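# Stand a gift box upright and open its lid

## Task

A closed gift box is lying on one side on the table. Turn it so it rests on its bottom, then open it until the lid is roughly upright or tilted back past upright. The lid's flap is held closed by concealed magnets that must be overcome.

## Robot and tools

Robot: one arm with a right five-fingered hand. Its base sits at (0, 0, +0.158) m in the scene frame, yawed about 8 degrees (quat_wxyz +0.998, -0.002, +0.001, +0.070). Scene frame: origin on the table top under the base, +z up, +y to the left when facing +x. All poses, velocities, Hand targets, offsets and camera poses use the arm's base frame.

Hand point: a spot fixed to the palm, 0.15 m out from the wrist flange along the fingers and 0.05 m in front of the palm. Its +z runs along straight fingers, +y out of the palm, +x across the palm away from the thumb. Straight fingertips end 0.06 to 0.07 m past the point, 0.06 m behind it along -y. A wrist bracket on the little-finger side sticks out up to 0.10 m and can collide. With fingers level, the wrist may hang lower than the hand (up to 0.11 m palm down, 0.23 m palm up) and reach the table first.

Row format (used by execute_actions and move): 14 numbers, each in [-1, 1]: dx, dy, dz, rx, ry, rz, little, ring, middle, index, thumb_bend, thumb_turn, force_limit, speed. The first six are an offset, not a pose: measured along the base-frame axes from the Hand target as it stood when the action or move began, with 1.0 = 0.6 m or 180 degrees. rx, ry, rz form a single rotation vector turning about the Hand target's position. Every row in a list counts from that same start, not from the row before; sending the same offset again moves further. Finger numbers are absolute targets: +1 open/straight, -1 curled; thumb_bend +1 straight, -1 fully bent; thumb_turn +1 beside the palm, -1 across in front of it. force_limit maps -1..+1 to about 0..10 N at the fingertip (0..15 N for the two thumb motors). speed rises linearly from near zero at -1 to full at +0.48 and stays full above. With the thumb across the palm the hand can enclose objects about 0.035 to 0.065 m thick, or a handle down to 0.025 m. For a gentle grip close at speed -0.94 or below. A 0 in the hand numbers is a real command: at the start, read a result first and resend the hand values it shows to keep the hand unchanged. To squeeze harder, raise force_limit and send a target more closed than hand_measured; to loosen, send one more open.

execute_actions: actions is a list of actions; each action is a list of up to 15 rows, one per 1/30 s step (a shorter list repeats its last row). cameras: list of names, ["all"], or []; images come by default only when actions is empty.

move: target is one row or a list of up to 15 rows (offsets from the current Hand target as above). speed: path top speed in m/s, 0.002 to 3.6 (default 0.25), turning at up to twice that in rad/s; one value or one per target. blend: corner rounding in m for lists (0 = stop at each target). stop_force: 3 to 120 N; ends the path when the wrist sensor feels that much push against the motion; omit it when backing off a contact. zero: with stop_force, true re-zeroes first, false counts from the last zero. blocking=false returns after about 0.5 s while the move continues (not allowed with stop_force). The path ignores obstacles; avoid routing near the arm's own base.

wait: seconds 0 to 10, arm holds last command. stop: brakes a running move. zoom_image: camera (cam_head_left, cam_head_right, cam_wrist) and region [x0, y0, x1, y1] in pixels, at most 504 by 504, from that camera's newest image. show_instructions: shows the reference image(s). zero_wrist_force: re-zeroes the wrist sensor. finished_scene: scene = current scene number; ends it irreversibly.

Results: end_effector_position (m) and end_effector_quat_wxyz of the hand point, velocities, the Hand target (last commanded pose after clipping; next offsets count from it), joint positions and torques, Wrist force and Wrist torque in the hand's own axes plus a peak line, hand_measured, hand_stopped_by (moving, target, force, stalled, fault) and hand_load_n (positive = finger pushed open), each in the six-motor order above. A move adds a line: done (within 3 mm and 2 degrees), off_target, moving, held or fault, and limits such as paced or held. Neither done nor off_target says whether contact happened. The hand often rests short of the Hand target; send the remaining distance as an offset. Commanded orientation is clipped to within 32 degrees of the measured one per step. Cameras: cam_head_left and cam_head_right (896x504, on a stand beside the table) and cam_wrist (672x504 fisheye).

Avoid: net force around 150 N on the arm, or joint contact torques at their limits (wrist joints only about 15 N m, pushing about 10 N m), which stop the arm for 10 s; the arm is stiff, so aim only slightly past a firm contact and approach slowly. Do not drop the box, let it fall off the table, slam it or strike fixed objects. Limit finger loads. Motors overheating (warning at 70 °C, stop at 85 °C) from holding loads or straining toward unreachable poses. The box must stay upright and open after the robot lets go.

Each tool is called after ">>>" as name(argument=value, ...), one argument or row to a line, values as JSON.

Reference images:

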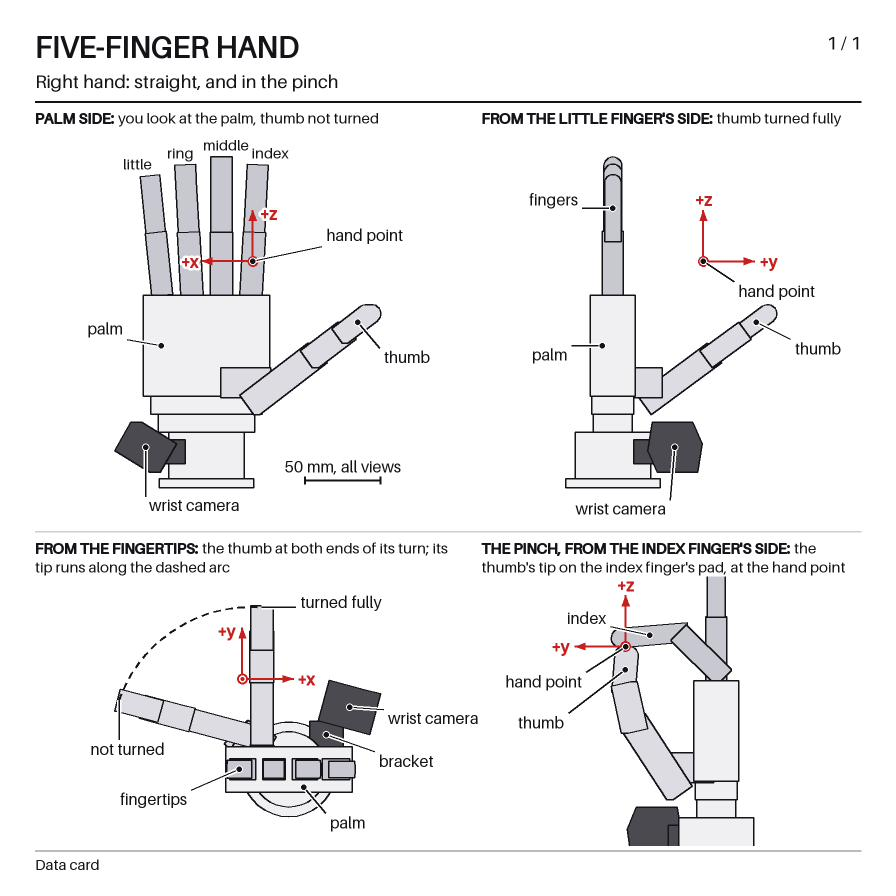

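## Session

>>> execute_actions(
  actions=[],
  cameras=["all"],
)

Scene clock: 0.00 s.
end_effector_position=(+0.1743, -0.0656, +0.1063) hand_measured=(+1.000, +1.000, +1.000, +1.000, +1.000, +1.000) hand_load_n=(+0.0, +0.0, +0.0, +0.0, +0.0, +0.0) hand_stopped_by=(target, target, target, target, target, target) hand_force_limit=0.00 hand_speed=-0.80 end_effector_quat_wxyz=(-0.010, +0.892, +0.099, -0.440)
Joint positions: [-0.315 -0.972 2.065 1.35 1.886 1.181]
Joint velocities: within noise
Joint torques (N m): no reading
Motor temperatures (°C): [27 28 26 37 36 33]
Wrist force (N): no reading
Wrist torque (N m): no reading
Wrist force, peak (N): no reading
Hand target: +0.1743, -0.0656, +0.1063; -0.010, +0.892, +0.099, -0.440
camera_calibration:
cam_wrist: T_world_to_cam=[[0.339066, -0.882029, -0.327199, -0.0853469], [-0.0576796, -0.366639, 0.928574, -0.114471], [-0.938993, -0.295975, -0.17519, 0.279351], [0, 0, 0, 1]] pos_world=[0.284644, -0.034567, 0.127309]

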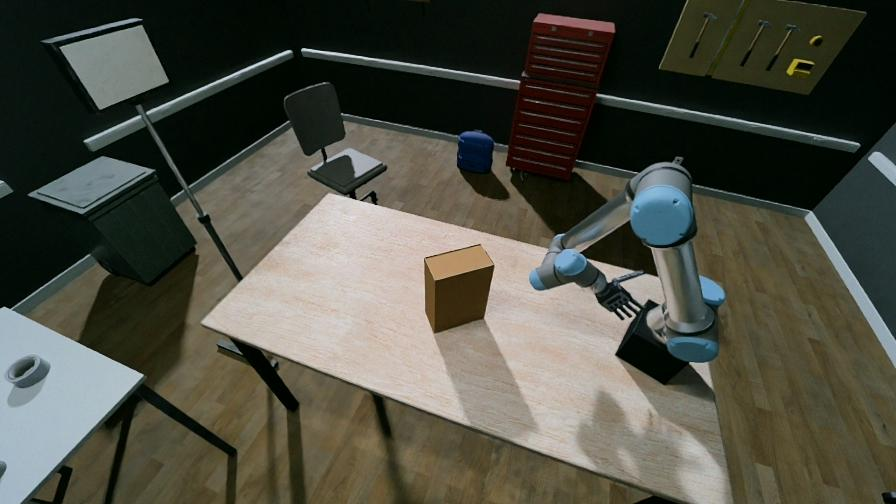

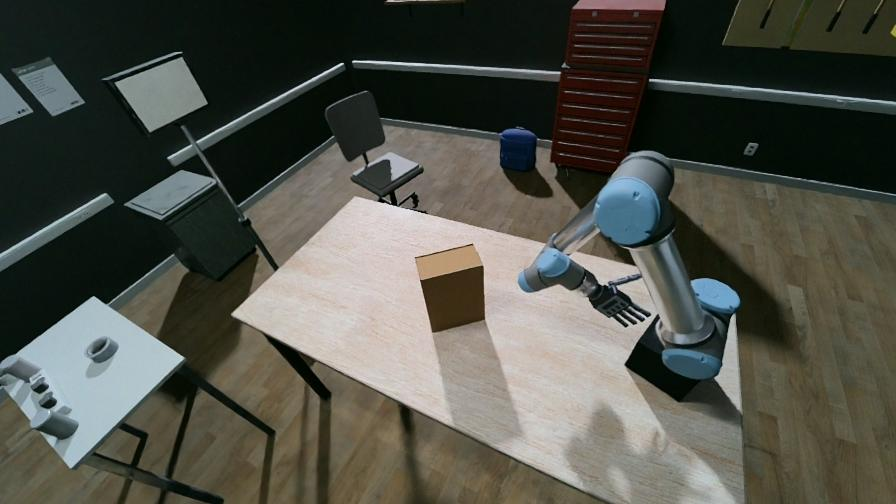

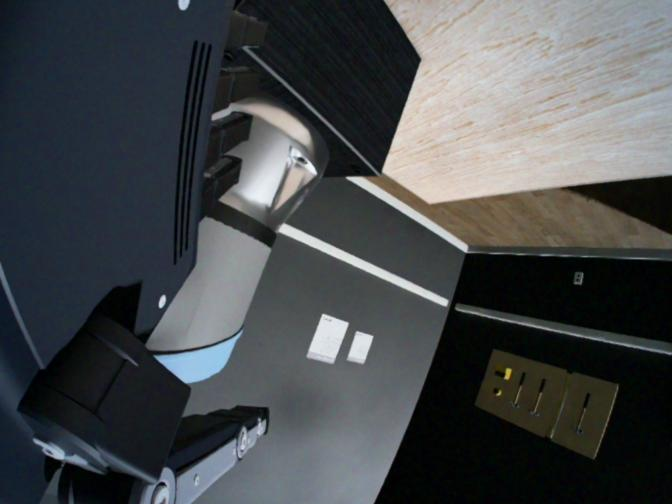

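>>> zoom_image(
  camera="cam_head_left",
  region=[400, 220, 520, 350],
)

>>> zoom_image(
  camera="cam_head_right",
  region=[390, 220, 510, 350],
)

Scaled by 3.877 from the camera's 896x504 image, which has a finer 1280x720 frame.

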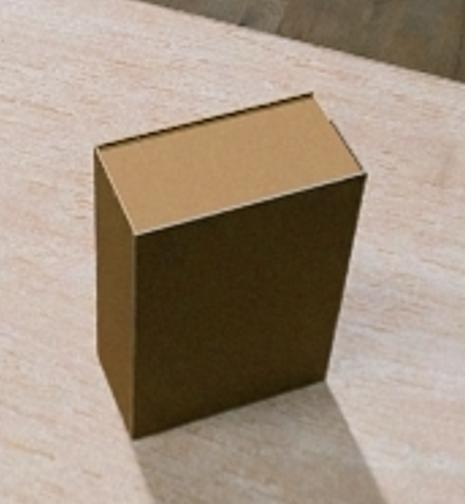

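Scaled by 3.877 from the camera's 896x504 image, which has a finer 1280x720 frame.

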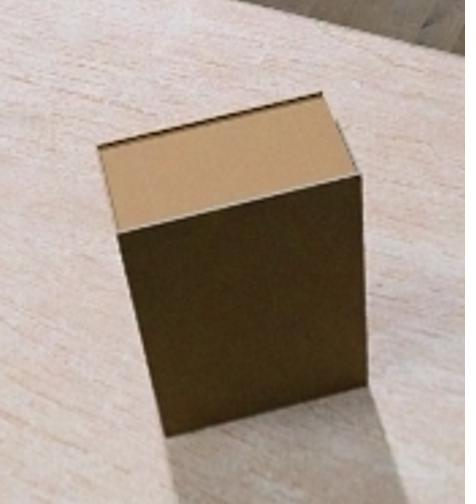

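>>> move(
  target=[
    [0,0,0,0,0,0,-1,-1,0,0,1,-1,0.5,0.2],
    [0.377,-0.057,0.29,0.0373,-0.288,0.0243,-1,-1,0,0,1,-1,0.5,0.2],
  ],
  speed=0.4,
  cameras=[],
)

>>> move(
  target=[
    [0.083,0.04,0.03,0,0,-0.472,-1,-1,0,0,1,-1,0.5,0.2],
    [0.166,0.08,0.03,0,0,-0.941,-1,-1,0,0,1,-1,0.5,0.2],
  ],
  speed=0.5,
  blend=0.02,
  cameras=["all"],
)

Scene clock: 115.73 s.
end_effector_position=(+0.4004, -0.0998, +0.2803) hand_measured=(-1.000, -1.000, +0.000, +0.000, +1.000, -1.000) hand_load_n=(+0.0, +0.0, +0.0, +0.0, +0.0, +0.0) hand_stopped_by=(target, target, target, target, target, target) hand_force_limit=0.50 hand_speed=0.20 end_effector_quat_wxyz=(+0.000, +0.988, +0.151, +0.000)
Joint positions: [-0.409 -1.331 1.445 1.457 1.571 0.858]
Joint torques (N m): [-7.63 -14.27 -31.81 -0.42 -1.02 -1.31]
Wrist force (N): [-0.6 -0.3 0.4]
Wrist torque (N m): [0.01 0.06 0.06]
Wrist force, peak (N): [0.4 -0.5 1.1]
Hand target: +0.4005, -0.0998, +0.2803; +0.000, +0.988, +0.151, +0.000
Off the commanded pose: 0.000 m, 0 deg.
move: done
No camera images: "cameras" was empty.

Scene clock: 119.50 s.
end_effector_position=(+0.5001, -0.0518, +0.2983) hand_measured=(-1.000, -1.000, +0.000, +0.000, +1.000, -1.000) hand_load_n=(+0.0, +0.0, +0.0, +0.0, +0.0, +0.0) hand_stopped_by=(target, target, target, target, target, target) hand_force_limit=0.50 hand_speed=0.20 end_effector_quat_wxyz=(+0.000, -0.242, +0.970, +0.000)
Joint positions: [-0.495 -1.066 1.031 1.606 1.571 3.728]
Joint torques (N m): [5.96 -58.63 -2.36 -0.71 0.95 1.25]
Wrist force (N): [-0.5 -0.3 0.4]
Wrist torque (N m): [0.02 0.04 -0.01]
Wrist force, peak (N): [-1.5 -1.7 0.3]
Hand target: +0.5001, -0.0518, +0.2983; +0.000, -0.242, +0.970, +0.000
Off the commanded pose: 0.000 m, 0 deg.
move: done
camera_calibration:
cam_wrist: T_world_to_cam=[[-0.708076, 0.706113, 0.00568203, 0.385736], [0.614525, 0.61223, 0.497527, -0.42571], [0.347832, 0.355779, -0.86743, 0.219733], [0, 0, 0, 1]] pos_world=[0.45831, -0.0899175, 0.400213]

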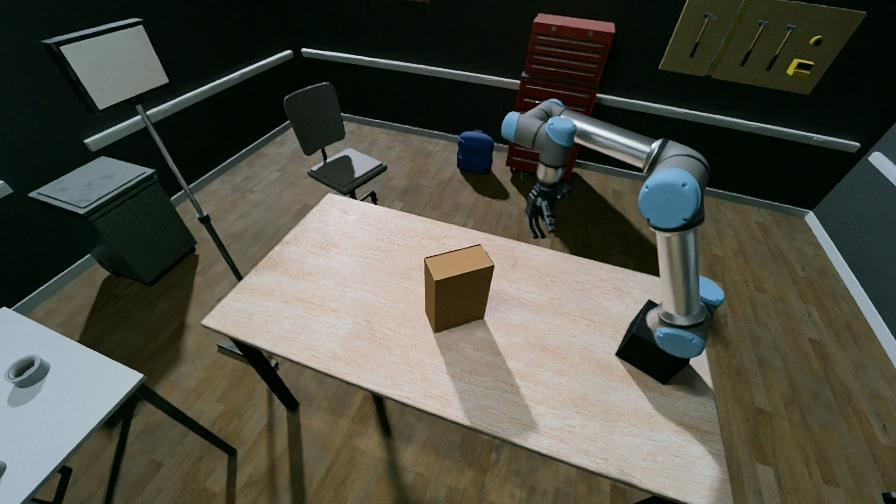

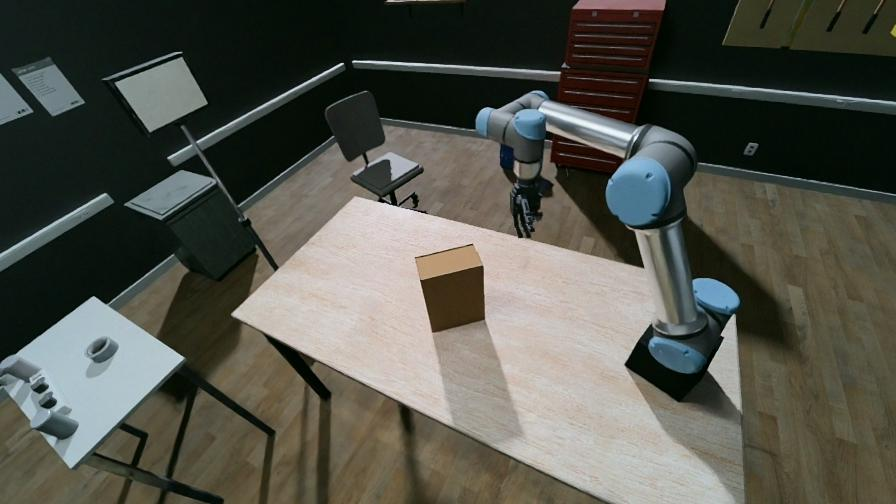

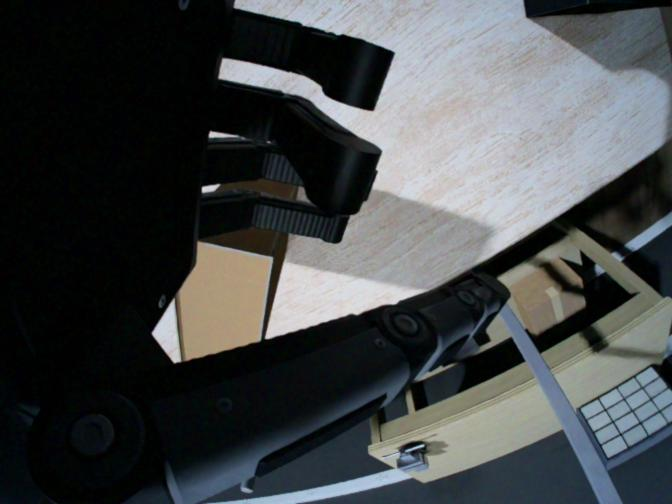

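>>> move(
  target=[0.3058, 0.0028, -0.147, -0.2933, -0.0859, 0.0314, -1, -1, 0, 0, 1, -1, 0.5, 0.2],
  speed=0.25,
  cameras=["cam_wrist"],
)

Scene clock: 169.77 s.
end_effector_position=(+0.6835, -0.0501, +0.2102) hand_measured=(-1.000, -1.000, +0.000, +0.000, +1.000, -1.000) hand_load_n=(+0.0, +0.0, +0.0, +0.0, +0.0, +0.0) hand_stopped_by=(target, target, target, target, target, target) hand_force_limit=0.50 hand_speed=0.20 end_effector_quat_wxyz=(+0.019, -0.261, +0.848, -0.461)
Joint positions: [-0.05 -0.773 0.784 1.065 2.431 3.835]
Joint torques (N m): [6.6 -28.09 -34.12 -1.33 3.25 -1.41]
Wrist force (N): [-0.6 0.4 -0.1]
Wrist torque (N m): [0.07 0.03 0.06]
Wrist force, peak (N): [1.5 -2.2 0.8]
Hand target: +0.6836, -0.0501, +0.2101; +0.019, -0.261, +0.848, -0.461
Off the commanded pose: 0.000 m, 0 deg.
move: done
camera_calibration:
cam_wrist: T_world_to_cam=[[-0.660649, 0.28948, -0.692636, 0.608405], [0.474855, 0.875762, -0.0869108, -0.264142], [0.581425, -0.386319, -0.716032, -0.149797], [0, 0, 0, 1]] pos_world=[0.614467, -0.00266477, 0.291187]
Images, in order (width x height): cam_wrist 672x504.

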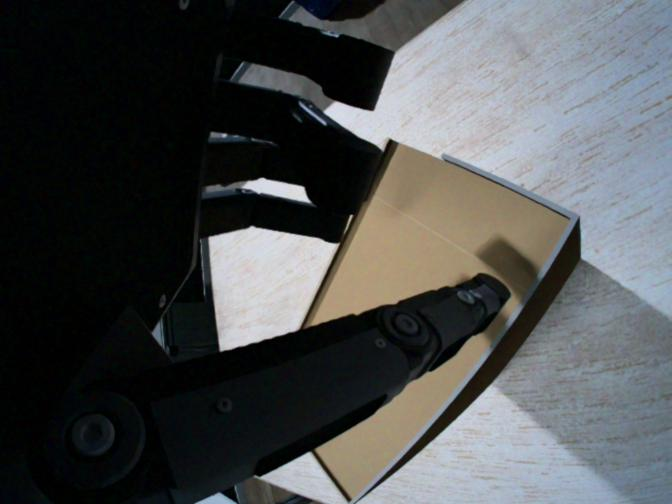

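>>> move(
  target=[-0.0130, -0.0107, -0.0417, 0, 0, 0, -1, -1, 0, 0, 1, -1, 0.5, 0.2],
  speed=0.06,
  stop_force=3,
  cameras=["cam_wrist"],
)

Scene clock: 198.03 s.
end_effector_position=(+0.6758, -0.0565, +0.1851) hand_measured=(-1.000, -1.000, +0.000, +0.000, +1.000, -1.000) hand_load_n=(+0.0, +0.0, +0.0, +0.0, +0.0, +0.0) hand_stopped_by=(target, target, target, target, target, target) hand_force_limit=0.50 hand_speed=0.20 end_effector_quat_wxyz=(+0.019, -0.261, +0.848, -0.461)
Joint positions: [-0.061 -0.8 0.892 0.971 2.426 3.82]
Joint torques (N m): [-6.99 -71.08 -2.26 -1.32 -0.12 -1.16]
Wrist force (N): [-0.8 0.5 -0.1]
Wrist torque (N m): [0.09 0.05 0.06]
Wrist force, peak (N): [-0.7 0.9 -0.3]
Hand target: +0.6758, -0.0565, +0.1851; +0.019, -0.261, +0.848, -0.461
Off the commanded pose: 0.000 m, 0 deg.
move: done
camera_calibration:
cam_wrist: T_world_to_cam=[[-0.660597, 0.289333, -0.692746, 0.587716], [0.474822, 0.87577, -0.0870118, -0.256967], [0.581511, -0.386411, -0.715913, -0.165792], [0, 0, 0, 1]] pos_world=[0.606667, -0.00906517, 0.266087]
Images, in order (width x height): cam_wrist 672x504.

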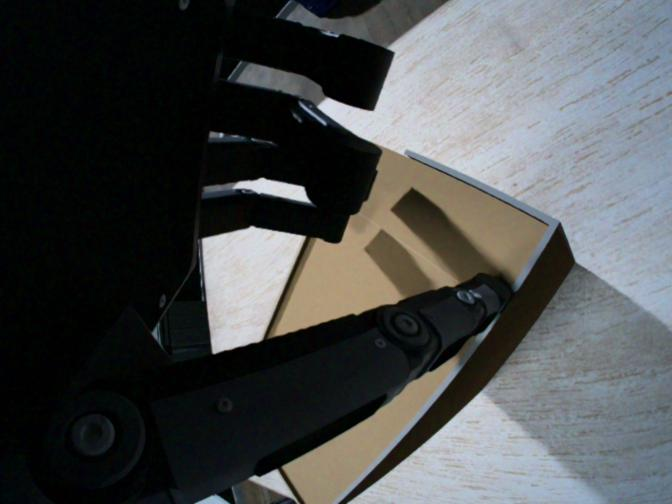

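>>> move(
  target=[
    [-0.0067, -0.0157, -0.008, 0, 0, 0, -1, -1, 0, 0, 1, -1, 0.5, 0.2],
    [-0.0067, -0.0157, -0.06, 0, 0, 0, -1, -1, 0, 0, 1, -1, 0.5, 0.2],
  ],
  speed=0.025,
  stop_force=3,
  cameras=["cam_wrist"],
)

Scene clock: 215.73 s.
end_effector_position=(+0.6718, -0.0658, +0.1762) hand_measured=(-1.000, -1.000, +0.000, +0.000, +1.000, -1.000) hand_load_n=(+0.5, +0.0, -1.0, -0.5, +0.0, +0.0) hand_stopped_by=(target, target, target, target, target, target) hand_force_limit=0.50 hand_speed=0.20 end_effector_quat_wxyz=(+0.019, -0.260, +0.848, -0.461)
Joint positions: [-0.077 -0.816 0.939 0.924 2.418 3.799]
Joint torques (N m): [5.93 -68.25 -32.31 4.95 1.42 0.78]
Wrist force (N): [-0.6 -2.3 -2.0]
Wrist torque (N m): [0.00 0.05 0.02]
Wrist force, peak (N): [1.1 -10.3 -6.9]
Hand target: +0.6718, -0.0658, +0.1762; +0.019, -0.260, +0.848, -0.461 (not the last commanded pose)
Off the commanded pose: 0.027 m, 0 deg.
move: contact; path passed 1 of 2 targets
camera_calibration:
cam_wrist: T_world_to_cam=[[-0.660344, 0.289367, -0.692973, 0.581506], [0.47494, 0.875717, -0.0869008, -0.247799], [0.581702, -0.386505, -0.715707, -0.173602], [0, 0, 0, 1]] pos_world=[0.602668, -0.0183652, 0.257186]
Images, in order (width x height): cam_wrist 672x504.

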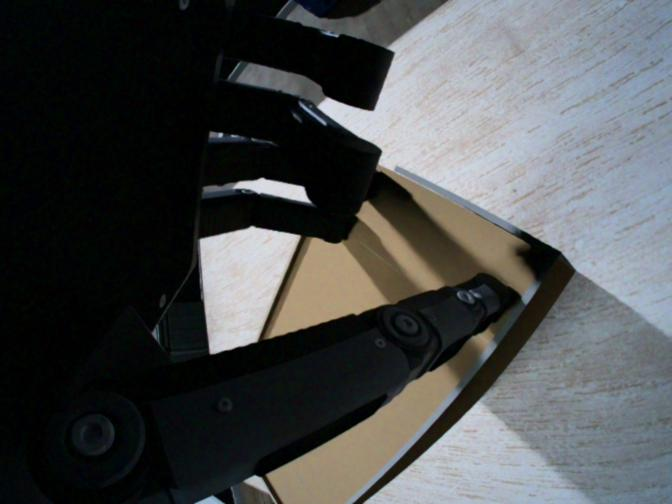

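>>> zoom_image(
  camera="cam_wrist",
  region=[300, 140, 600, 360],
)

Scaled by 1.680 from the camera's 672x504 image, which has a finer 960x720 frame.

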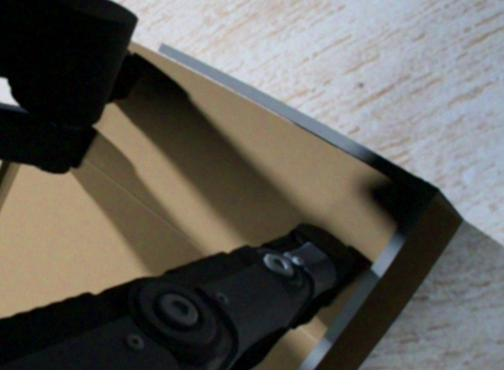

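>>> execute_actions(
  actions=[
    [[0,0,0,0,0,0,-1,-1,0.12,0.12,1,-1,0.5,-0.6]],
    [[0,0,0,0,0,0,-1,-1,0.2,0.2,1,-1,0.5,-0.6]],
  ],
  cameras=["cam_wrist"],
)

>>> zoom_image(
  camera="cam_wrist",
  region=[240, 140, 600, 400],
)

Scene clock: 256.57 s.
end_effector_position=(+0.6718, -0.0658, +0.1762) hand_measured=(-1.000, -1.000, +0.198, +0.200, +0.998, -1.000) hand_load_n=(+0.0, +0.0, -10.5, -2.0, -7.5, -1.0) hand_stopped_by=(target, target, target, target, target, target) hand_force_limit=0.50 hand_speed=-0.60 end_effector_quat_wxyz=(+0.019, -0.260, +0.848, -0.461)
Joint positions: [-0.077 -0.816 0.939 0.924 2.418 3.799]
Joint torques (N m): [1.27 -21.31 0.35 0.32 -0.48 0.61]
Wrist force (N): [1.5 -12.5 -10.5]
Wrist torque (N m): [-0.44 0.21 -0.15]
Wrist force, peak (N): [1.1 -14.2 -12.1]
Hand target: +0.6718, -0.0658, +0.1762; +0.019, -0.260, +0.848, -0.461
Off the commanded pose: 0.000 m, 0 deg.
camera_calibration:
cam_wrist: T_world_to_cam=[[-0.660344, 0.289367, -0.692973, 0.581506], [0.47494, 0.875717, -0.0869008, -0.247799], [0.581702, -0.386505, -0.715707, -0.173602], [0, 0, 0, 1]] pos_world=[0.602668, -0.0183652, 0.257186]
Images, in order (width x height): cam_wrist 672x504.

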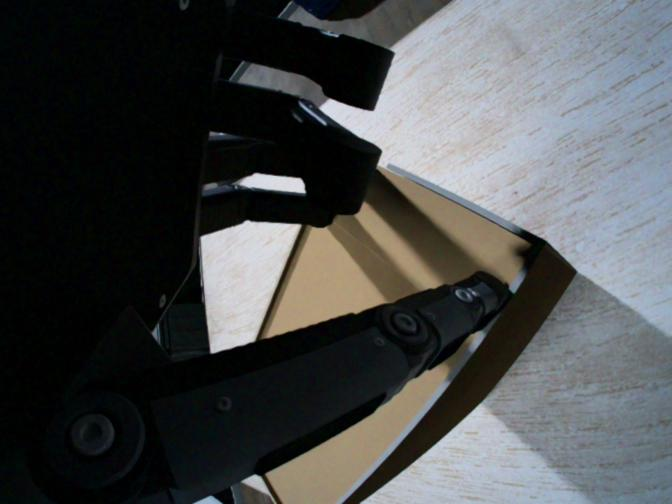

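Scaled by 1.400 from the camera's 672x504 image, which has a finer 960x720 frame.

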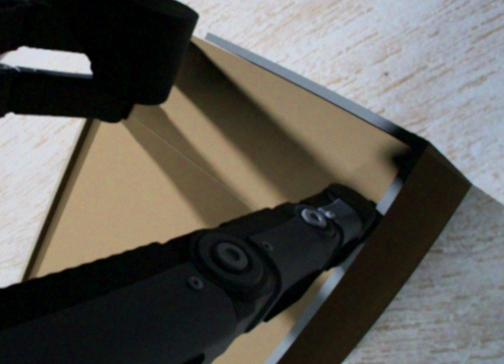

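>>> execute_actions(
  actions=[
    [[0,0,0.0025,0,0,0,-1,-1,0.2,0.2,1,-1,0.5,-0.6]],
    [[0,0,0,0,0,0,-1,-1,0.2,0.27,1,-1,0.5,-0.6]],
  ],
  cameras=["cam_wrist"],
)

>>> zoom_image(
  camera="cam_wrist",
  region=[240, 140, 600, 400],
)

Scene clock: 267.00 s.
end_effector_position=(+0.6718, -0.0658, +0.1777) hand_measured=(-1.000, -1.000, +0.198, +0.270, +1.000, -1.000) hand_load_n=(+0.0, +0.0, -3.0, -0.5, -1.5, -0.5) hand_stopped_by=(target, target, target, target, target, target) hand_force_limit=0.50 hand_speed=-0.60 end_effector_quat_wxyz=(+0.019, -0.260, +0.848, -0.461)
Joint positions: [-0.077 -0.816 0.937 0.927 2.418 3.799]
Joint torques (N m): [-5.04 -68.68 -33.14 3.98 -0.08 0.2]
Wrist force (N): [1.4 -0.9 -1.8]
Wrist torque (N m): [0.10 0.11 0.02]
Wrist force, peak (N): [1.5 -13.0 -10.5]
Hand target: +0.6718, -0.0658, +0.1777; +0.019, -0.260, +0.848, -0.461
Off the commanded pose: 0.000 m, 0 deg.
camera_calibration:
cam_wrist: T_world_to_cam=[[-0.660344, 0.289367, -0.692973, 0.582545], [0.47494, 0.875717, -0.0869008, -0.247668], [0.581702, -0.386505, -0.715707, -0.172528], [0, 0, 0, 1]] pos_world=[0.602668, -0.0183652, 0.258686]
Images, in order (width x height): cam_wrist 672x504.

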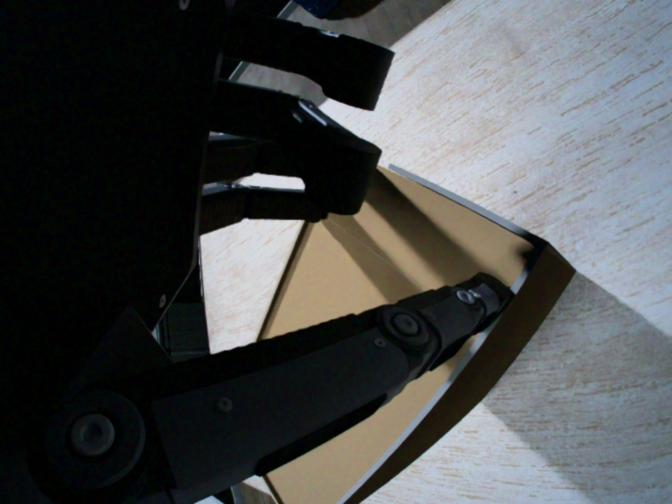

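Scaled by 1.400 from the camera's 672x504 image, which has a finer 960x720 frame.

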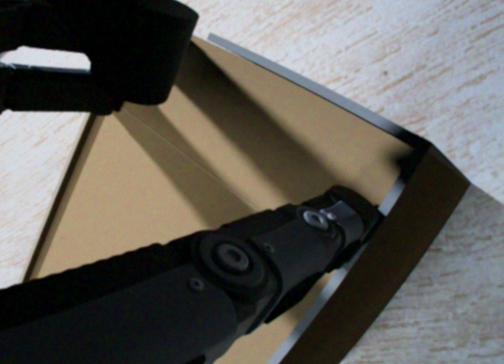

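>>> execute_actions(
  actions=[
    [[0,0,0,0,0,0,-1,-1,0.30,0.34,1,-1,0.5,-0.6]],
  ],
  cameras=["cam_wrist"],
)

>>> zoom_image(
  camera="cam_wrist",
  region=[240, 140, 600, 400],
)

Scene clock: 273.37 s.
end_effector_position=(+0.6718, -0.0658, +0.1777) hand_measured=(-1.000, -1.000, +0.300, +0.338, +1.000, -1.000) hand_load_n=(+0.0, +0.5, -0.5, -4.5, -4.0, -2.0) hand_stopped_by=(target, target, target, target, target, target) hand_force_limit=0.50 hand_speed=-0.60 end_effector_quat_wxyz=(+0.019, -0.260, +0.848, -0.461)
Joint positions: [-0.077 -0.816 0.936 0.927 2.418 3.799]
Joint torques (N m): [5.91 -54.88 -24.77 3.05 0.9 -0.04]
Wrist force (N): [2.1 -3.4 -4.1]
Wrist torque (N m): [-0.18 0.04 -0.04]
Wrist force, peak (N): [2.0 -3.5 -4.5]
Hand target: +0.6718, -0.0658, +0.1777; +0.019, -0.260, +0.848, -0.461
Off the commanded pose: 0.000 m, 0 deg.
camera_calibration:
cam_wrist: T_world_to_cam=[[-0.660232, 0.289379, -0.693075, 0.582505], [0.474964, 0.875711, -0.0868226, -0.247704], [0.581809, -0.386509, -0.715617, -0.172616], [0, 0, 0, 1]] pos_world=[0.602668, -0.0183652, 0.258686]
Images, in order (width x height): cam_wrist 672x504.

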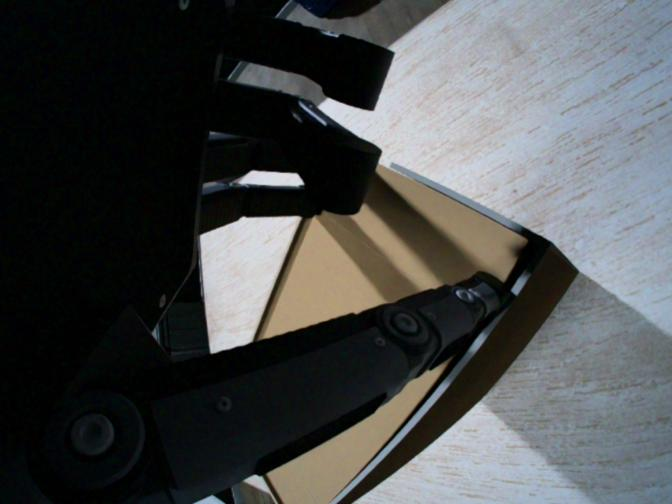

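Scaled by 1.400 from the camera's 672x504 image, which has a finer 960x720 frame.

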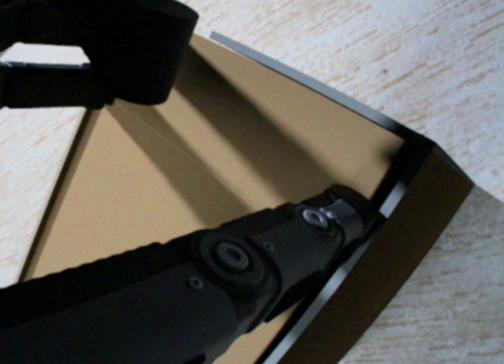

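>>> execute_actions(
  actions=[
    [[0,0,0,0,0,0,-1,-1,0.4,0.44,1,-1,0.5,-0.6]],
    [[0,0,0,0,0,0,-1,-1,0.5,0.54,1,-1,0.5,-0.6]],
  ],
  cameras=["cam_wrist"],
)

>>> zoom_image(
  camera="cam_wrist",
  region=[240, 140, 600, 400],
)

Scene clock: 279.27 s.
end_effector_position=(+0.6718, -0.0658, +0.1777) hand_measured=(-1.000, -1.000, +0.500, +0.540, +1.000, -1.000) hand_load_n=(+0.0, +0.0, +0.0, +0.0, +0.0, -1.0) hand_stopped_by=(target, target, target, target, target, target) hand_force_limit=0.50 hand_speed=-0.60 end_effector_quat_wxyz=(+0.019, -0.260, +0.848, -0.461)
Joint positions: [-0.077 -0.816 0.937 0.927 2.418 3.799]
Joint torques (N m): [5.17 -34.2 -3.76 1.77 1.02 -0.07]
Wrist force (N): [0.0 0.7 -0.8]
Wrist torque (N m): [0.05 -0.01 0.05]
Wrist force, peak (N): [2.2 -8.8 -8.9]
Hand target: +0.6718, -0.0658, +0.1777; +0.019, -0.260, +0.848, -0.461
Off the commanded pose: 0.000 m, 0 deg.
camera_calibration:
cam_wrist: T_world_to_cam=[[-0.660344, 0.289367, -0.692973, 0.582476], [0.47494, 0.875717, -0.0869008, -0.247677], [0.581702, -0.386505, -0.715707, -0.1726], [0, 0, 0, 1]] pos_world=[0.602668, -0.0183652, 0.258586]
Images, in order (width x height): cam_wrist 672x504.

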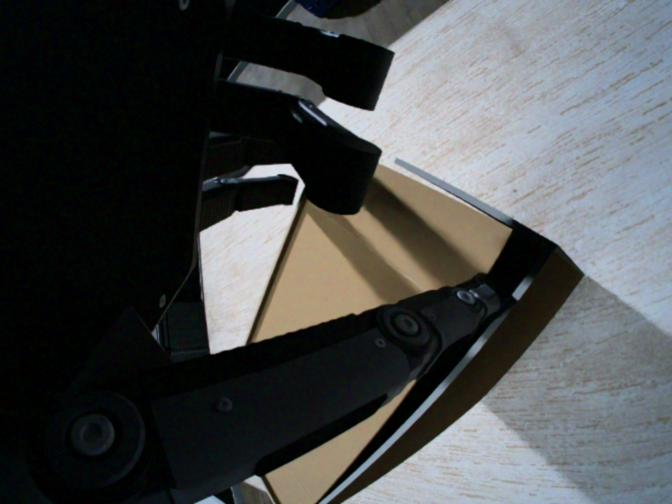

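Scaled by 1.400 from the camera's 672x504 image, which has a finer 960x720 frame.

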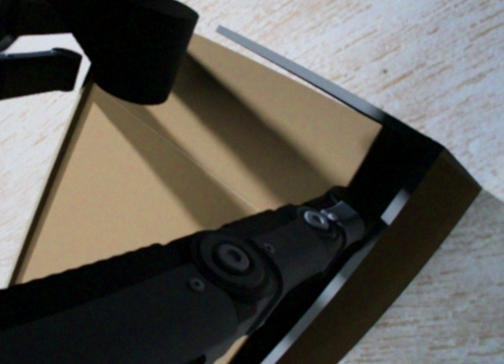

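>>> execute_actions(
  actions=[
    [[0,0,0.003,0,0,0,-1,-1,0.84,0.84,1,-1,0.5,-0.3]],
  ],
)

>>> move(
  target=[-0.008, 0.0077, 0.005, 0.0333, -0.0578, 0.0222, -1, -1, 0.84, 0.84, 1, -1, 0.5, -0.3],
  speed=0.05,
  cameras=["cam_wrist"],
)

>>> zoom_image(
  camera="cam_wrist",
  region=[200, 140, 600, 440],
)

Scene clock: 348.27 s.
end_effector_position=(+0.6718, -0.0658, +0.1795) hand_measured=(-1.000, -1.000, +0.840, +0.840, +1.000, -1.000) hand_load_n=(+0.0, +0.0, +0.0, +0.0, +0.0, +0.0) hand_stopped_by=(target, target, target, target, target, target) hand_force_limit=0.50 hand_speed=-0.30 end_effector_quat_wxyz=(+0.019, -0.260, +0.848, -0.461)
Joint positions: [-0.077 -0.817 0.933 0.931 2.418 3.799]
Joint torques (N m): [3.68 -70.79 -33.19 4.98 0.65 -0.96]
Wrist force (N): [-0.8 0.7 -0.4]
Wrist torque (N m): [0.12 0.05 0.07]
Wrist force, peak (N): [-0.1 1.3 -1.2]
Hand target: +0.6718, -0.0658, +0.1795; +0.019, -0.260, +0.848, -0.461
Off the commanded pose: 0.000 m, 0 deg.

Scene clock: 350.93 s.
end_effector_position=(+0.6670, -0.0612, +0.1825) hand_measured=(-1.000, -1.000, +0.840, +0.840, +1.000, -1.000) hand_load_n=(+0.0, +0.0, +0.0, +0.0, +0.0, +0.0) hand_stopped_by=(target, target, target, target, target, target) hand_force_limit=0.50 hand_speed=-0.30 end_effector_quat_wxyz=(+0.125, -0.246, +0.856, -0.437)
Joint positions: [-0.126 -0.998 1.194 0.658 2.25 3.765]
Joint torques (N m): [-7.29 -61.66 -3.84 -1.58 -0.18 -1.28]
Wrist force (N): [-0.3 0.9 0.0]
Wrist torque (N m): [0.14 -0.03 0.06]
Wrist force, peak (N): [-0.4 1.1 -0.4]
Hand target: +0.6670, -0.0612, +0.1825; +0.125, -0.246, +0.856, -0.437
Off the commanded pose: 0.000 m, 0 deg.
move: done
camera_calibration:
cam_wrist: T_world_to_cam=[[-0.548381, 0.32394, -0.770935, 0.523053], [0.412582, 0.906707, 0.0875127, -0.237415], [0.727362, -0.270084, -0.630872, -0.270035], [0, 0, 0, 1]] pos_world=[0.581199, -0.0271043, 0.253659]
Images, in order (width x height): cam_wrist 672x504.

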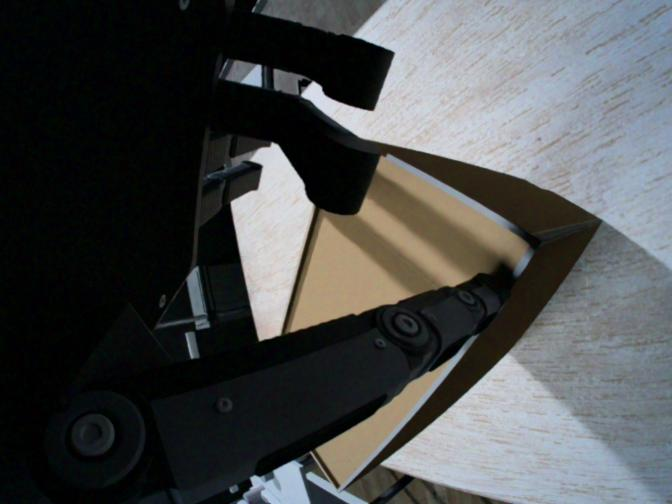

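Scaled by 1.260 from the camera's 672x504 image, which has a finer 960x720 frame.

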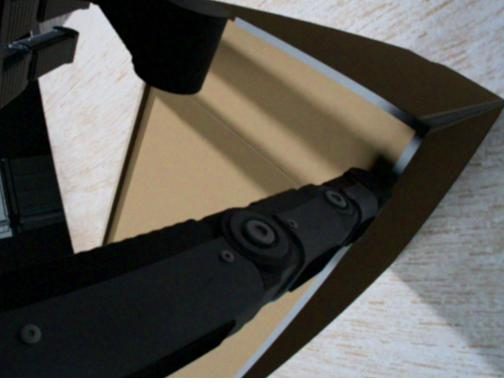

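>>> execute_actions(
  actions=[
    [[0,0,0.004,0,0,0,-1,-1,-0.05,-0.05,1,-1,0.5,0]],
    [[0,0,0,0,0,0,-1,-1,-0.05,-0.05,1,-1,0.5,0]],
  ],
)

>>> move(
  target=[
    [0.007, -0.0112, 0, 0, 0, 0, -1, -1, -0.05, -0.05, 1, -1, 0.5, 0],
    [0.007, -0.0112, -0.03, 0, 0, 0, -1, -1, -0.05, -0.05, 1, -1, 0.5, 0],
  ],
  speed=0.025,
  stop_force=3,
  cameras=["cam_wrist"],
)

>>> zoom_image(
  camera="cam_wrist",
  region=[200, 140, 600, 440],
)

Scene clock: 385.30 s.
end_effector_position=(+0.6670, -0.0612, +0.1849) hand_measured=(-1.000, -1.000, -0.050, -0.050, +1.000, -1.000) hand_load_n=(+0.0, +0.0, +0.0, +0.0, +0.0, +0.0) hand_stopped_by=(target, target, target, target, target, target) hand_force_limit=0.50 hand_speed=0.00 end_effector_quat_wxyz=(+0.125, -0.246, +0.856, -0.437)
Joint positions: [-0.126 -1 1.19 0.663 2.25 3.765]
Joint torques (N m): [-4.23 -62.51 -33.22 4.28 1.97 0.23]
Wrist force (N): [-0.5 0.6 -0.1]
Wrist torque (N m): [0.10 -0.01 0.06]
Wrist force, peak (N): [-0.2 1.2 -0.5]
Hand target: +0.6670, -0.0612, +0.1849; +0.125, -0.246, +0.856, -0.437
Off the commanded pose: 0.000 m, 0 deg.

Scene clock: 387.23 s.
end_effector_position=(+0.6712, -0.0679, +0.1780) hand_measured=(-1.000, -1.000, -0.050, -0.050, +1.000, -1.000) hand_load_n=(+0.0, +0.0, -1.5, +0.0, +0.0, +0.0) hand_stopped_by=(target, target, target, target, target, target) hand_force_limit=0.50 hand_speed=0.00 end_effector_quat_wxyz=(+0.125, -0.245, +0.856, -0.437)
Joint positions: [-0.137 -0.989 1.189 0.646 2.243 3.754]
Joint torques (N m): [5.51 -61.02 -32.36 4.4 -0.24 -0.33]
Wrist force (N): [-0.4 -1.8 -2.1]
Wrist torque (N m): [0.07 -0.02 0.02]
Wrist force, peak (N): [-0.7 -12.1 -7.3]
Hand target: +0.6712, -0.0679, +0.1780; +0.125, -0.245, +0.856, -0.437 (not the last commanded pose)
Off the commanded pose: 0.011 m, 0 deg.
move: contact; path passed 1 of 2 targets
camera_calibration:
cam_wrist: T_world_to_cam=[[-0.548299, 0.323935, -0.770996, 0.524025], [0.412492, 0.906738, 0.0876203, -0.232652], [0.727474, -0.269988, -0.630784, -0.277823], [0, 0, 0, 1]] pos_world=[0.585399, -0.0338042, 0.249159]
Images, in order (width x height): cam_wrist 672x504.

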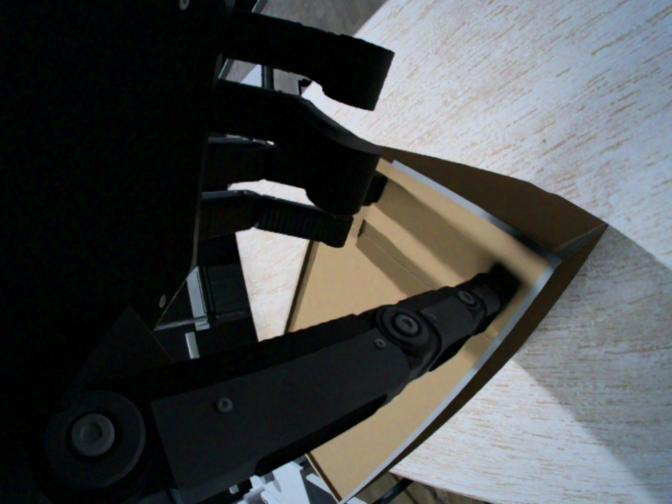

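Scaled by 1.260 from the camera's 672x504 image, which has a finer 960x720 frame.

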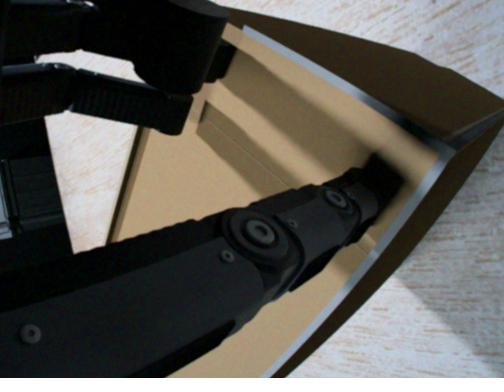

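>>> execute_actions(
  actions=[
    [[0,0,0.0015,0,0,0,-1,-1,0.05,0.05,1,-1,0.5,-0.5]],
    [[0,0,0,0,0,0,-1,-1,0.15,0.15,1,-1,0.5,-0.5]],
    [[0,0,0,0,0,0,-1,-1,0.24,0.24,1,-1,0.5,-0.6]],
  ],
  cameras=["cam_wrist"],
)

>>> zoom_image(
  camera="cam_wrist",
  region=[200, 140, 600, 440],
)

Scene clock: 403.80 s.
end_effector_position=(+0.6712, -0.0679, +0.1790) hand_measured=(-1.000, -1.000, +0.240, +0.240, +1.000, -1.000) hand_load_n=(+0.5, +0.0, +0.0, +0.0, +0.0, +0.0) hand_stopped_by=(target, target, target, target, target, target) hand_force_limit=0.50 hand_speed=-0.60 end_effector_quat_wxyz=(+0.125, -0.245, +0.856, -0.437)
Joint positions: [-0.137 -0.989 1.187 0.648 2.243 3.754]
Joint torques (N m): [-0.1 -15.23 2.57 2.73 -1.84 0.43]
Wrist force (N): [-2.1 -19.4 -12.1]
Wrist torque (N m): [-0.06 0.14 -0.40]
Wrist force, peak (N): [-2.6 -18.3 -13.8]
Hand target: +0.6712, -0.0679, +0.1789; +0.125, -0.245, +0.856, -0.437
Off the commanded pose: 0.000 m, 0 deg.
camera_calibration:
cam_wrist: T_world_to_cam=[[-0.548268, 0.324005, -0.770988, 0.524701], [0.412534, 0.906713, 0.0876801, -0.232772], [0.727473, -0.269987, -0.630785, -0.277255], [0, 0, 0, 1]] pos_world=[0.585399, -0.0338041, 0.25006]
Images, in order (width x height): cam_wrist 672x504.

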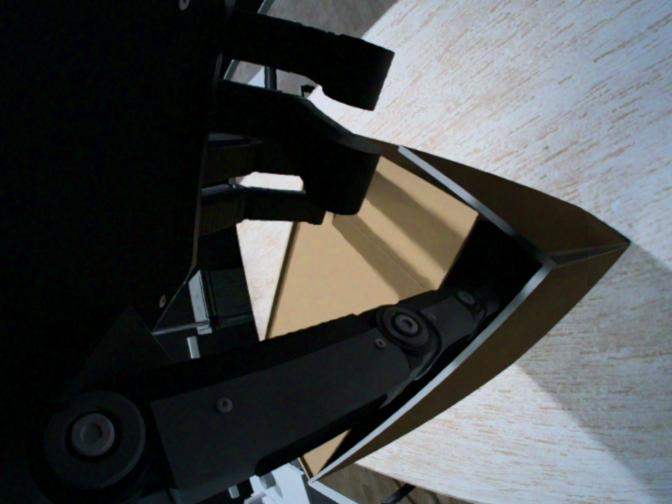

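Scaled by 1.260 from the camera's 672x504 image, which has a finer 960x720 frame.

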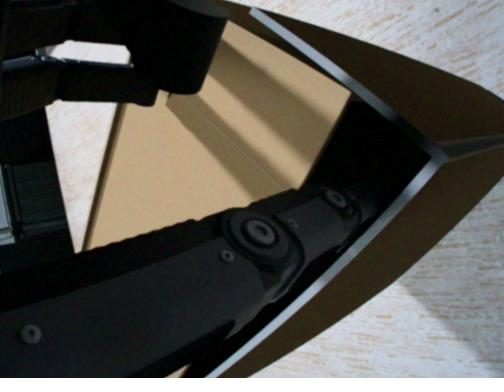

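>>> execute_actions(
  actions=[
    [[0,0,0.001,0,0,0,-1,-1,0.84,0.84,1,-1,0.5,0.3]],
  ],
)

>>> move(
  target=[
    [0.0027, -0.0042, -0.012, 0, 0, 0, -1, -1, 0.84, 0.84, 1, -1, 0.5, 0.3],
    [0.0027, -0.0042, -0.043, 0, 0, 0, -1, -1, 0.84, 0.84, 1, -1, 0.5, 0.3],
  ],
  speed=0.04,
  stop_force=3,
  cameras=["cam_wrist"],
)

>>> zoom_image(
  camera="cam_wrist",
  region=[200, 140, 600, 440],
)

Scene clock: 430.53 s.
end_effector_position=(+0.6712, -0.0679, +0.1794) hand_measured=(-1.000, -1.000, +0.840, +0.840, +1.000, -1.000) hand_load_n=(+0.0, +0.0, +0.0, +0.0, +0.0, +0.0) hand_stopped_by=(target, target, target, target, target, target) hand_force_limit=0.50 hand_speed=0.30 end_effector_quat_wxyz=(+0.125, -0.246, +0.856, -0.437)
Joint positions: [-0.137 -0.989 1.186 0.65 2.243 3.754]
Joint torques (N m): [-1.52 -65.41 -34.03 4.16 2.36 0.51]
Wrist force (N): [0.2 0.9 -0.4]
Wrist torque (N m): [0.15 -0.10 0.10]
Wrist force, peak (N): [-2.0 -19.6 -12.6]
Hand target: +0.6712, -0.0679, +0.1795; +0.125, -0.245, +0.856, -0.437
Off the commanded pose: 0.000 m, 0 deg.

Scene clock: 431.93 s.
end_effector_position=(+0.6720, -0.0690, +0.1768) hand_measured=(-1.000, -1.000, +0.840, +0.840, +1.000, -1.000) hand_load_n=(+0.0, +0.0, +0.0, +0.0, +0.0, +0.0) hand_stopped_by=(target, target, target, target, target, target) hand_force_limit=0.50 hand_speed=0.30 end_effector_quat_wxyz=(+0.125, -0.245, +0.856, -0.437)
Joint positions: [-0.139 -0.987 1.189 0.643 2.242 3.752]
Joint torques (N m): [5.51 -60.32 -32.07 4.12 2.39 0.83]
Wrist force (N): [-0.2 -2.6 -3.9]
Wrist torque (N m): [-0.23 -0.04 0.04]
Wrist force, peak (N): [0.2 -17.9 -17.7]
Hand target: +0.6720, -0.0690, +0.1768; +0.125, -0.245, +0.856, -0.437 (not the last commanded pose)
Off the commanded pose: 0.023 m, 0 deg.
move: contact; path passed 0 of 2 targets
camera_calibration:
cam_wrist: T_world_to_cam=[[-0.547723, 0.323957, -0.771396, 0.523525], [0.412594, 0.906673, 0.0878098, -0.231939], [0.72785, -0.270178, -0.630268, -0.279806], [0, 0, 0, 1]] pos_world=[0.5861, -0.0349043, 0.247859]
Images, in order (width x height): cam_wrist 672x504.

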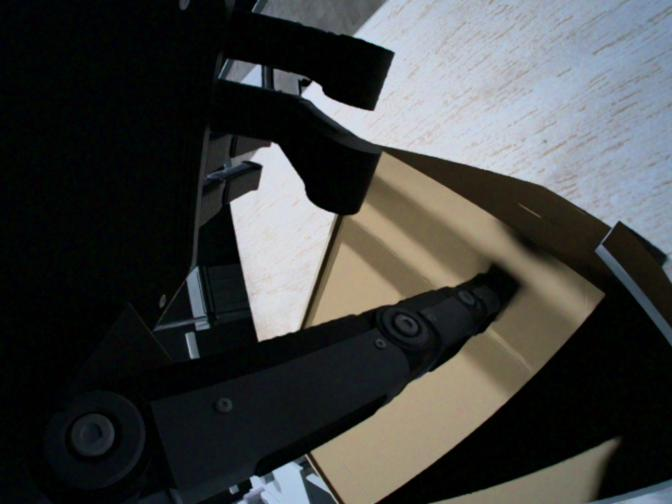

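Scaled by 1.260 from the camera's 672x504 image, which has a finer 960x720 frame.

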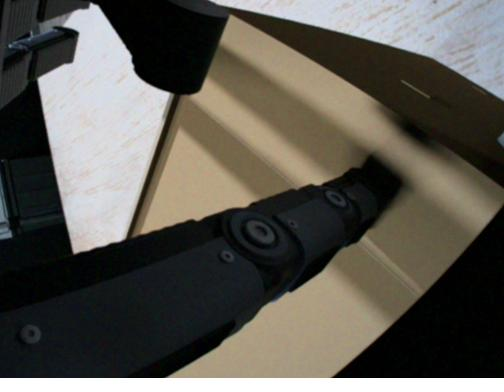

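>>> move(
  target=[0, 0, 0.05, 0, 0, 0, -1, -1, 0.84, 0.84, 1, -1, 0.5, 0.3],
  speed=0.15,
  cameras=["all"],
)

Scene clock: 442.07 s.
end_effector_position=(+0.6720, -0.0690, +0.2067) hand_measured=(-1.000, -1.000, +0.840, +0.840, +1.000, -1.000) hand_load_n=(+0.0, +0.0, +0.0, +0.0, +0.0, +0.0) hand_stopped_by=(target, target, target, target, target, target) hand_force_limit=0.50 hand_speed=0.30 end_effector_quat_wxyz=(+0.125, -0.245, +0.856, -0.437)
Joint positions: [-0.139 -1 1.132 0.712 2.241 3.752]
Joint torques (N m): [0.96 -63.52 -35.31 3.68 2.25 0.92]
Wrist force (N): [0.4 0.5 -0.6]
Wrist torque (N m): [0.12 -0.13 0.11]
Wrist force, peak (N): [-0.3 -2.9 -4.1]
Hand target: +0.6720, -0.0690, +0.2068; +0.125, -0.245, +0.856, -0.437
Off the commanded pose: 0.000 m, 0 deg.
move: done
camera_calibration:
cam_wrist: T_world_to_cam=[[-0.547769, 0.323915, -0.771381, 0.546611], [0.412497, 0.906715, 0.0878242, -0.234511], [0.727871, -0.270085, -0.630284, -0.260965], [0, 0, 0, 1]] pos_world=[0.5861, -0.0349043, 0.277759]

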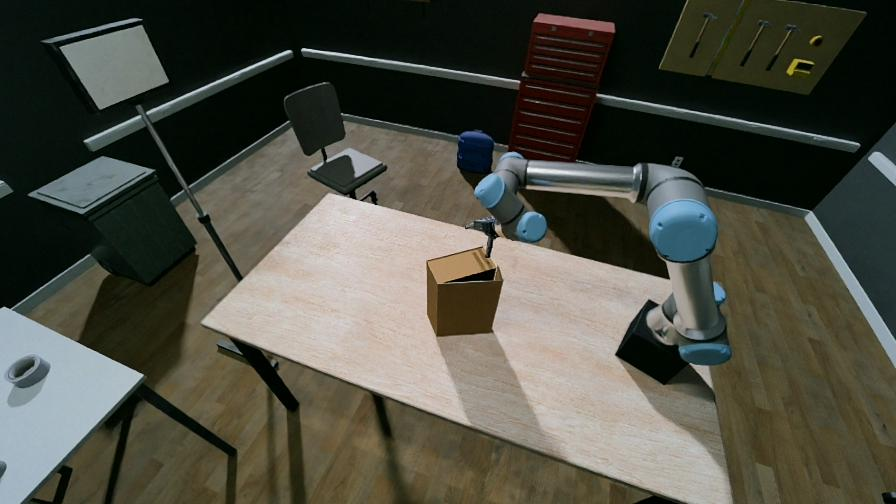

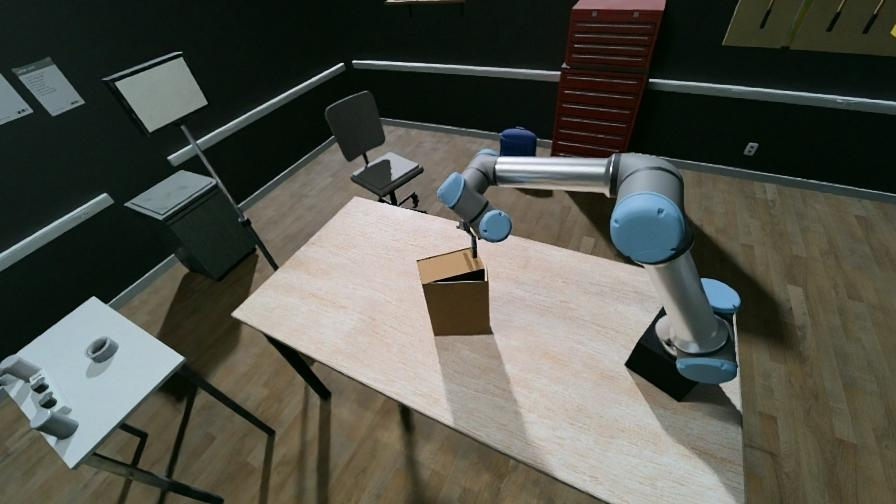

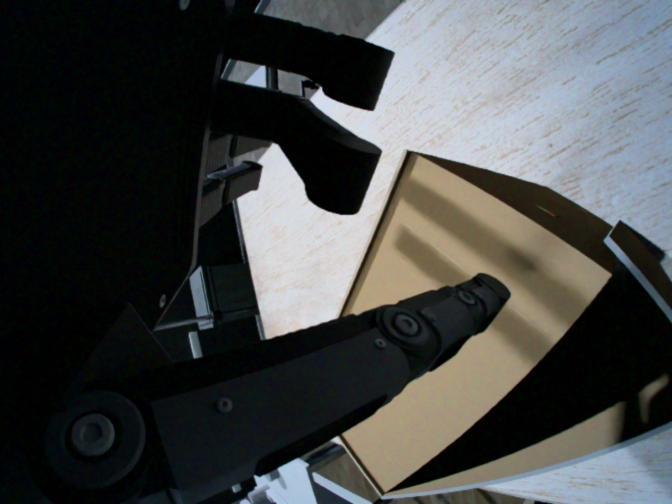

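>>> move(
  target=[
    [-0.035, 0.0458, -0.02, 0, 0, 0, -1, -1, 0.84, 0.84, 1, -1, 0.5, 0.3],
    [-0.035, 0.0458, -0.0945, 0, 0, 0, -1, -1, 0.84, 0.84, 1, -1, 0.5, 0.3],
  ],
  speed=0.05,
  stop_force=3,
  cameras=["cam_wrist"],
)

>>> zoom_image(
  camera="cam_wrist",
  region=[200, 140, 600, 440],
)

Scene clock: 466.63 s.
end_effector_position=(+0.6509, -0.0415, +0.1770) hand_measured=(-1.000, -1.000, +0.840, +0.840, +1.000, -1.000) hand_load_n=(+0.0, +0.0, +0.0, -0.5, +0.0, +0.0) hand_stopped_by=(target, target, target, target, target, target) hand_force_limit=0.50 hand_speed=0.30 end_effector_quat_wxyz=(+0.125, -0.245, +0.856, -0.437)
Joint positions: [-0.092 -1.025 1.255 0.644 2.272 3.798]
Joint torques (N m): [-5.31 -61.77 -34.01 4.24 1.81 -0.64]
Wrist force (N): [0.1 0.6 -0.3]
Wrist torque (N m): [0.12 -0.10 0.00]
Wrist force, peak (N): [1.0 -20.0 -16.0]
Hand target: +0.6509, -0.0415, +0.1770; +0.125, -0.245, +0.856, -0.437 (not the last commanded pose)
Off the commanded pose: 0.027 m, 0 deg.
move: contact; path passed 1 of 2 targets
camera_calibration:
cam_wrist: T_world_to_cam=[[-0.547882, 0.324103, -0.771221, 0.503394], [0.412711, 0.906619, 0.0878101, -0.248301], [0.727664, -0.270182, -0.630482, -0.256743], [0, 0, 0, 1]] pos_world=[0.5651, -0.00740398, 0.248159]
Images, in order (width x height): cam_wrist 672x504.

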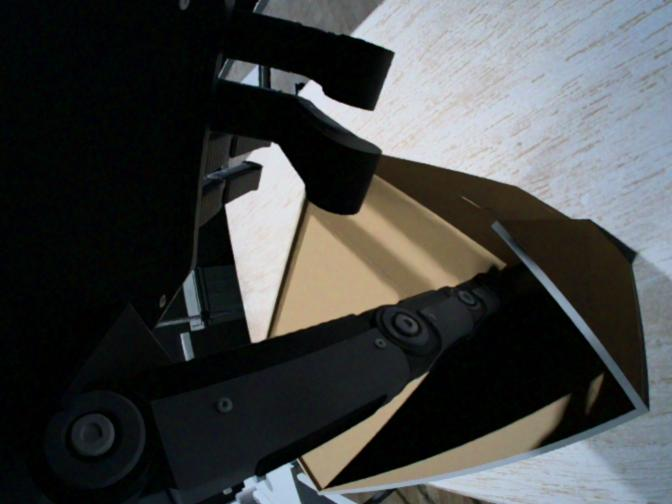

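Scaled by 1.260 from the camera's 672x504 image, which has a finer 960x720 frame.

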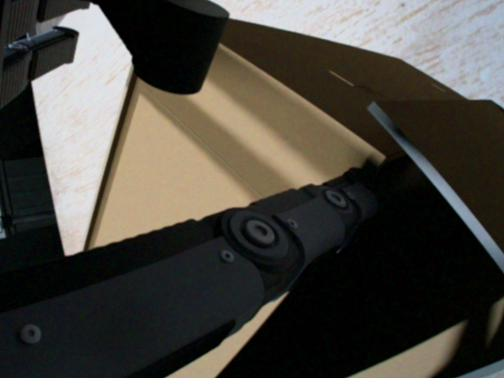

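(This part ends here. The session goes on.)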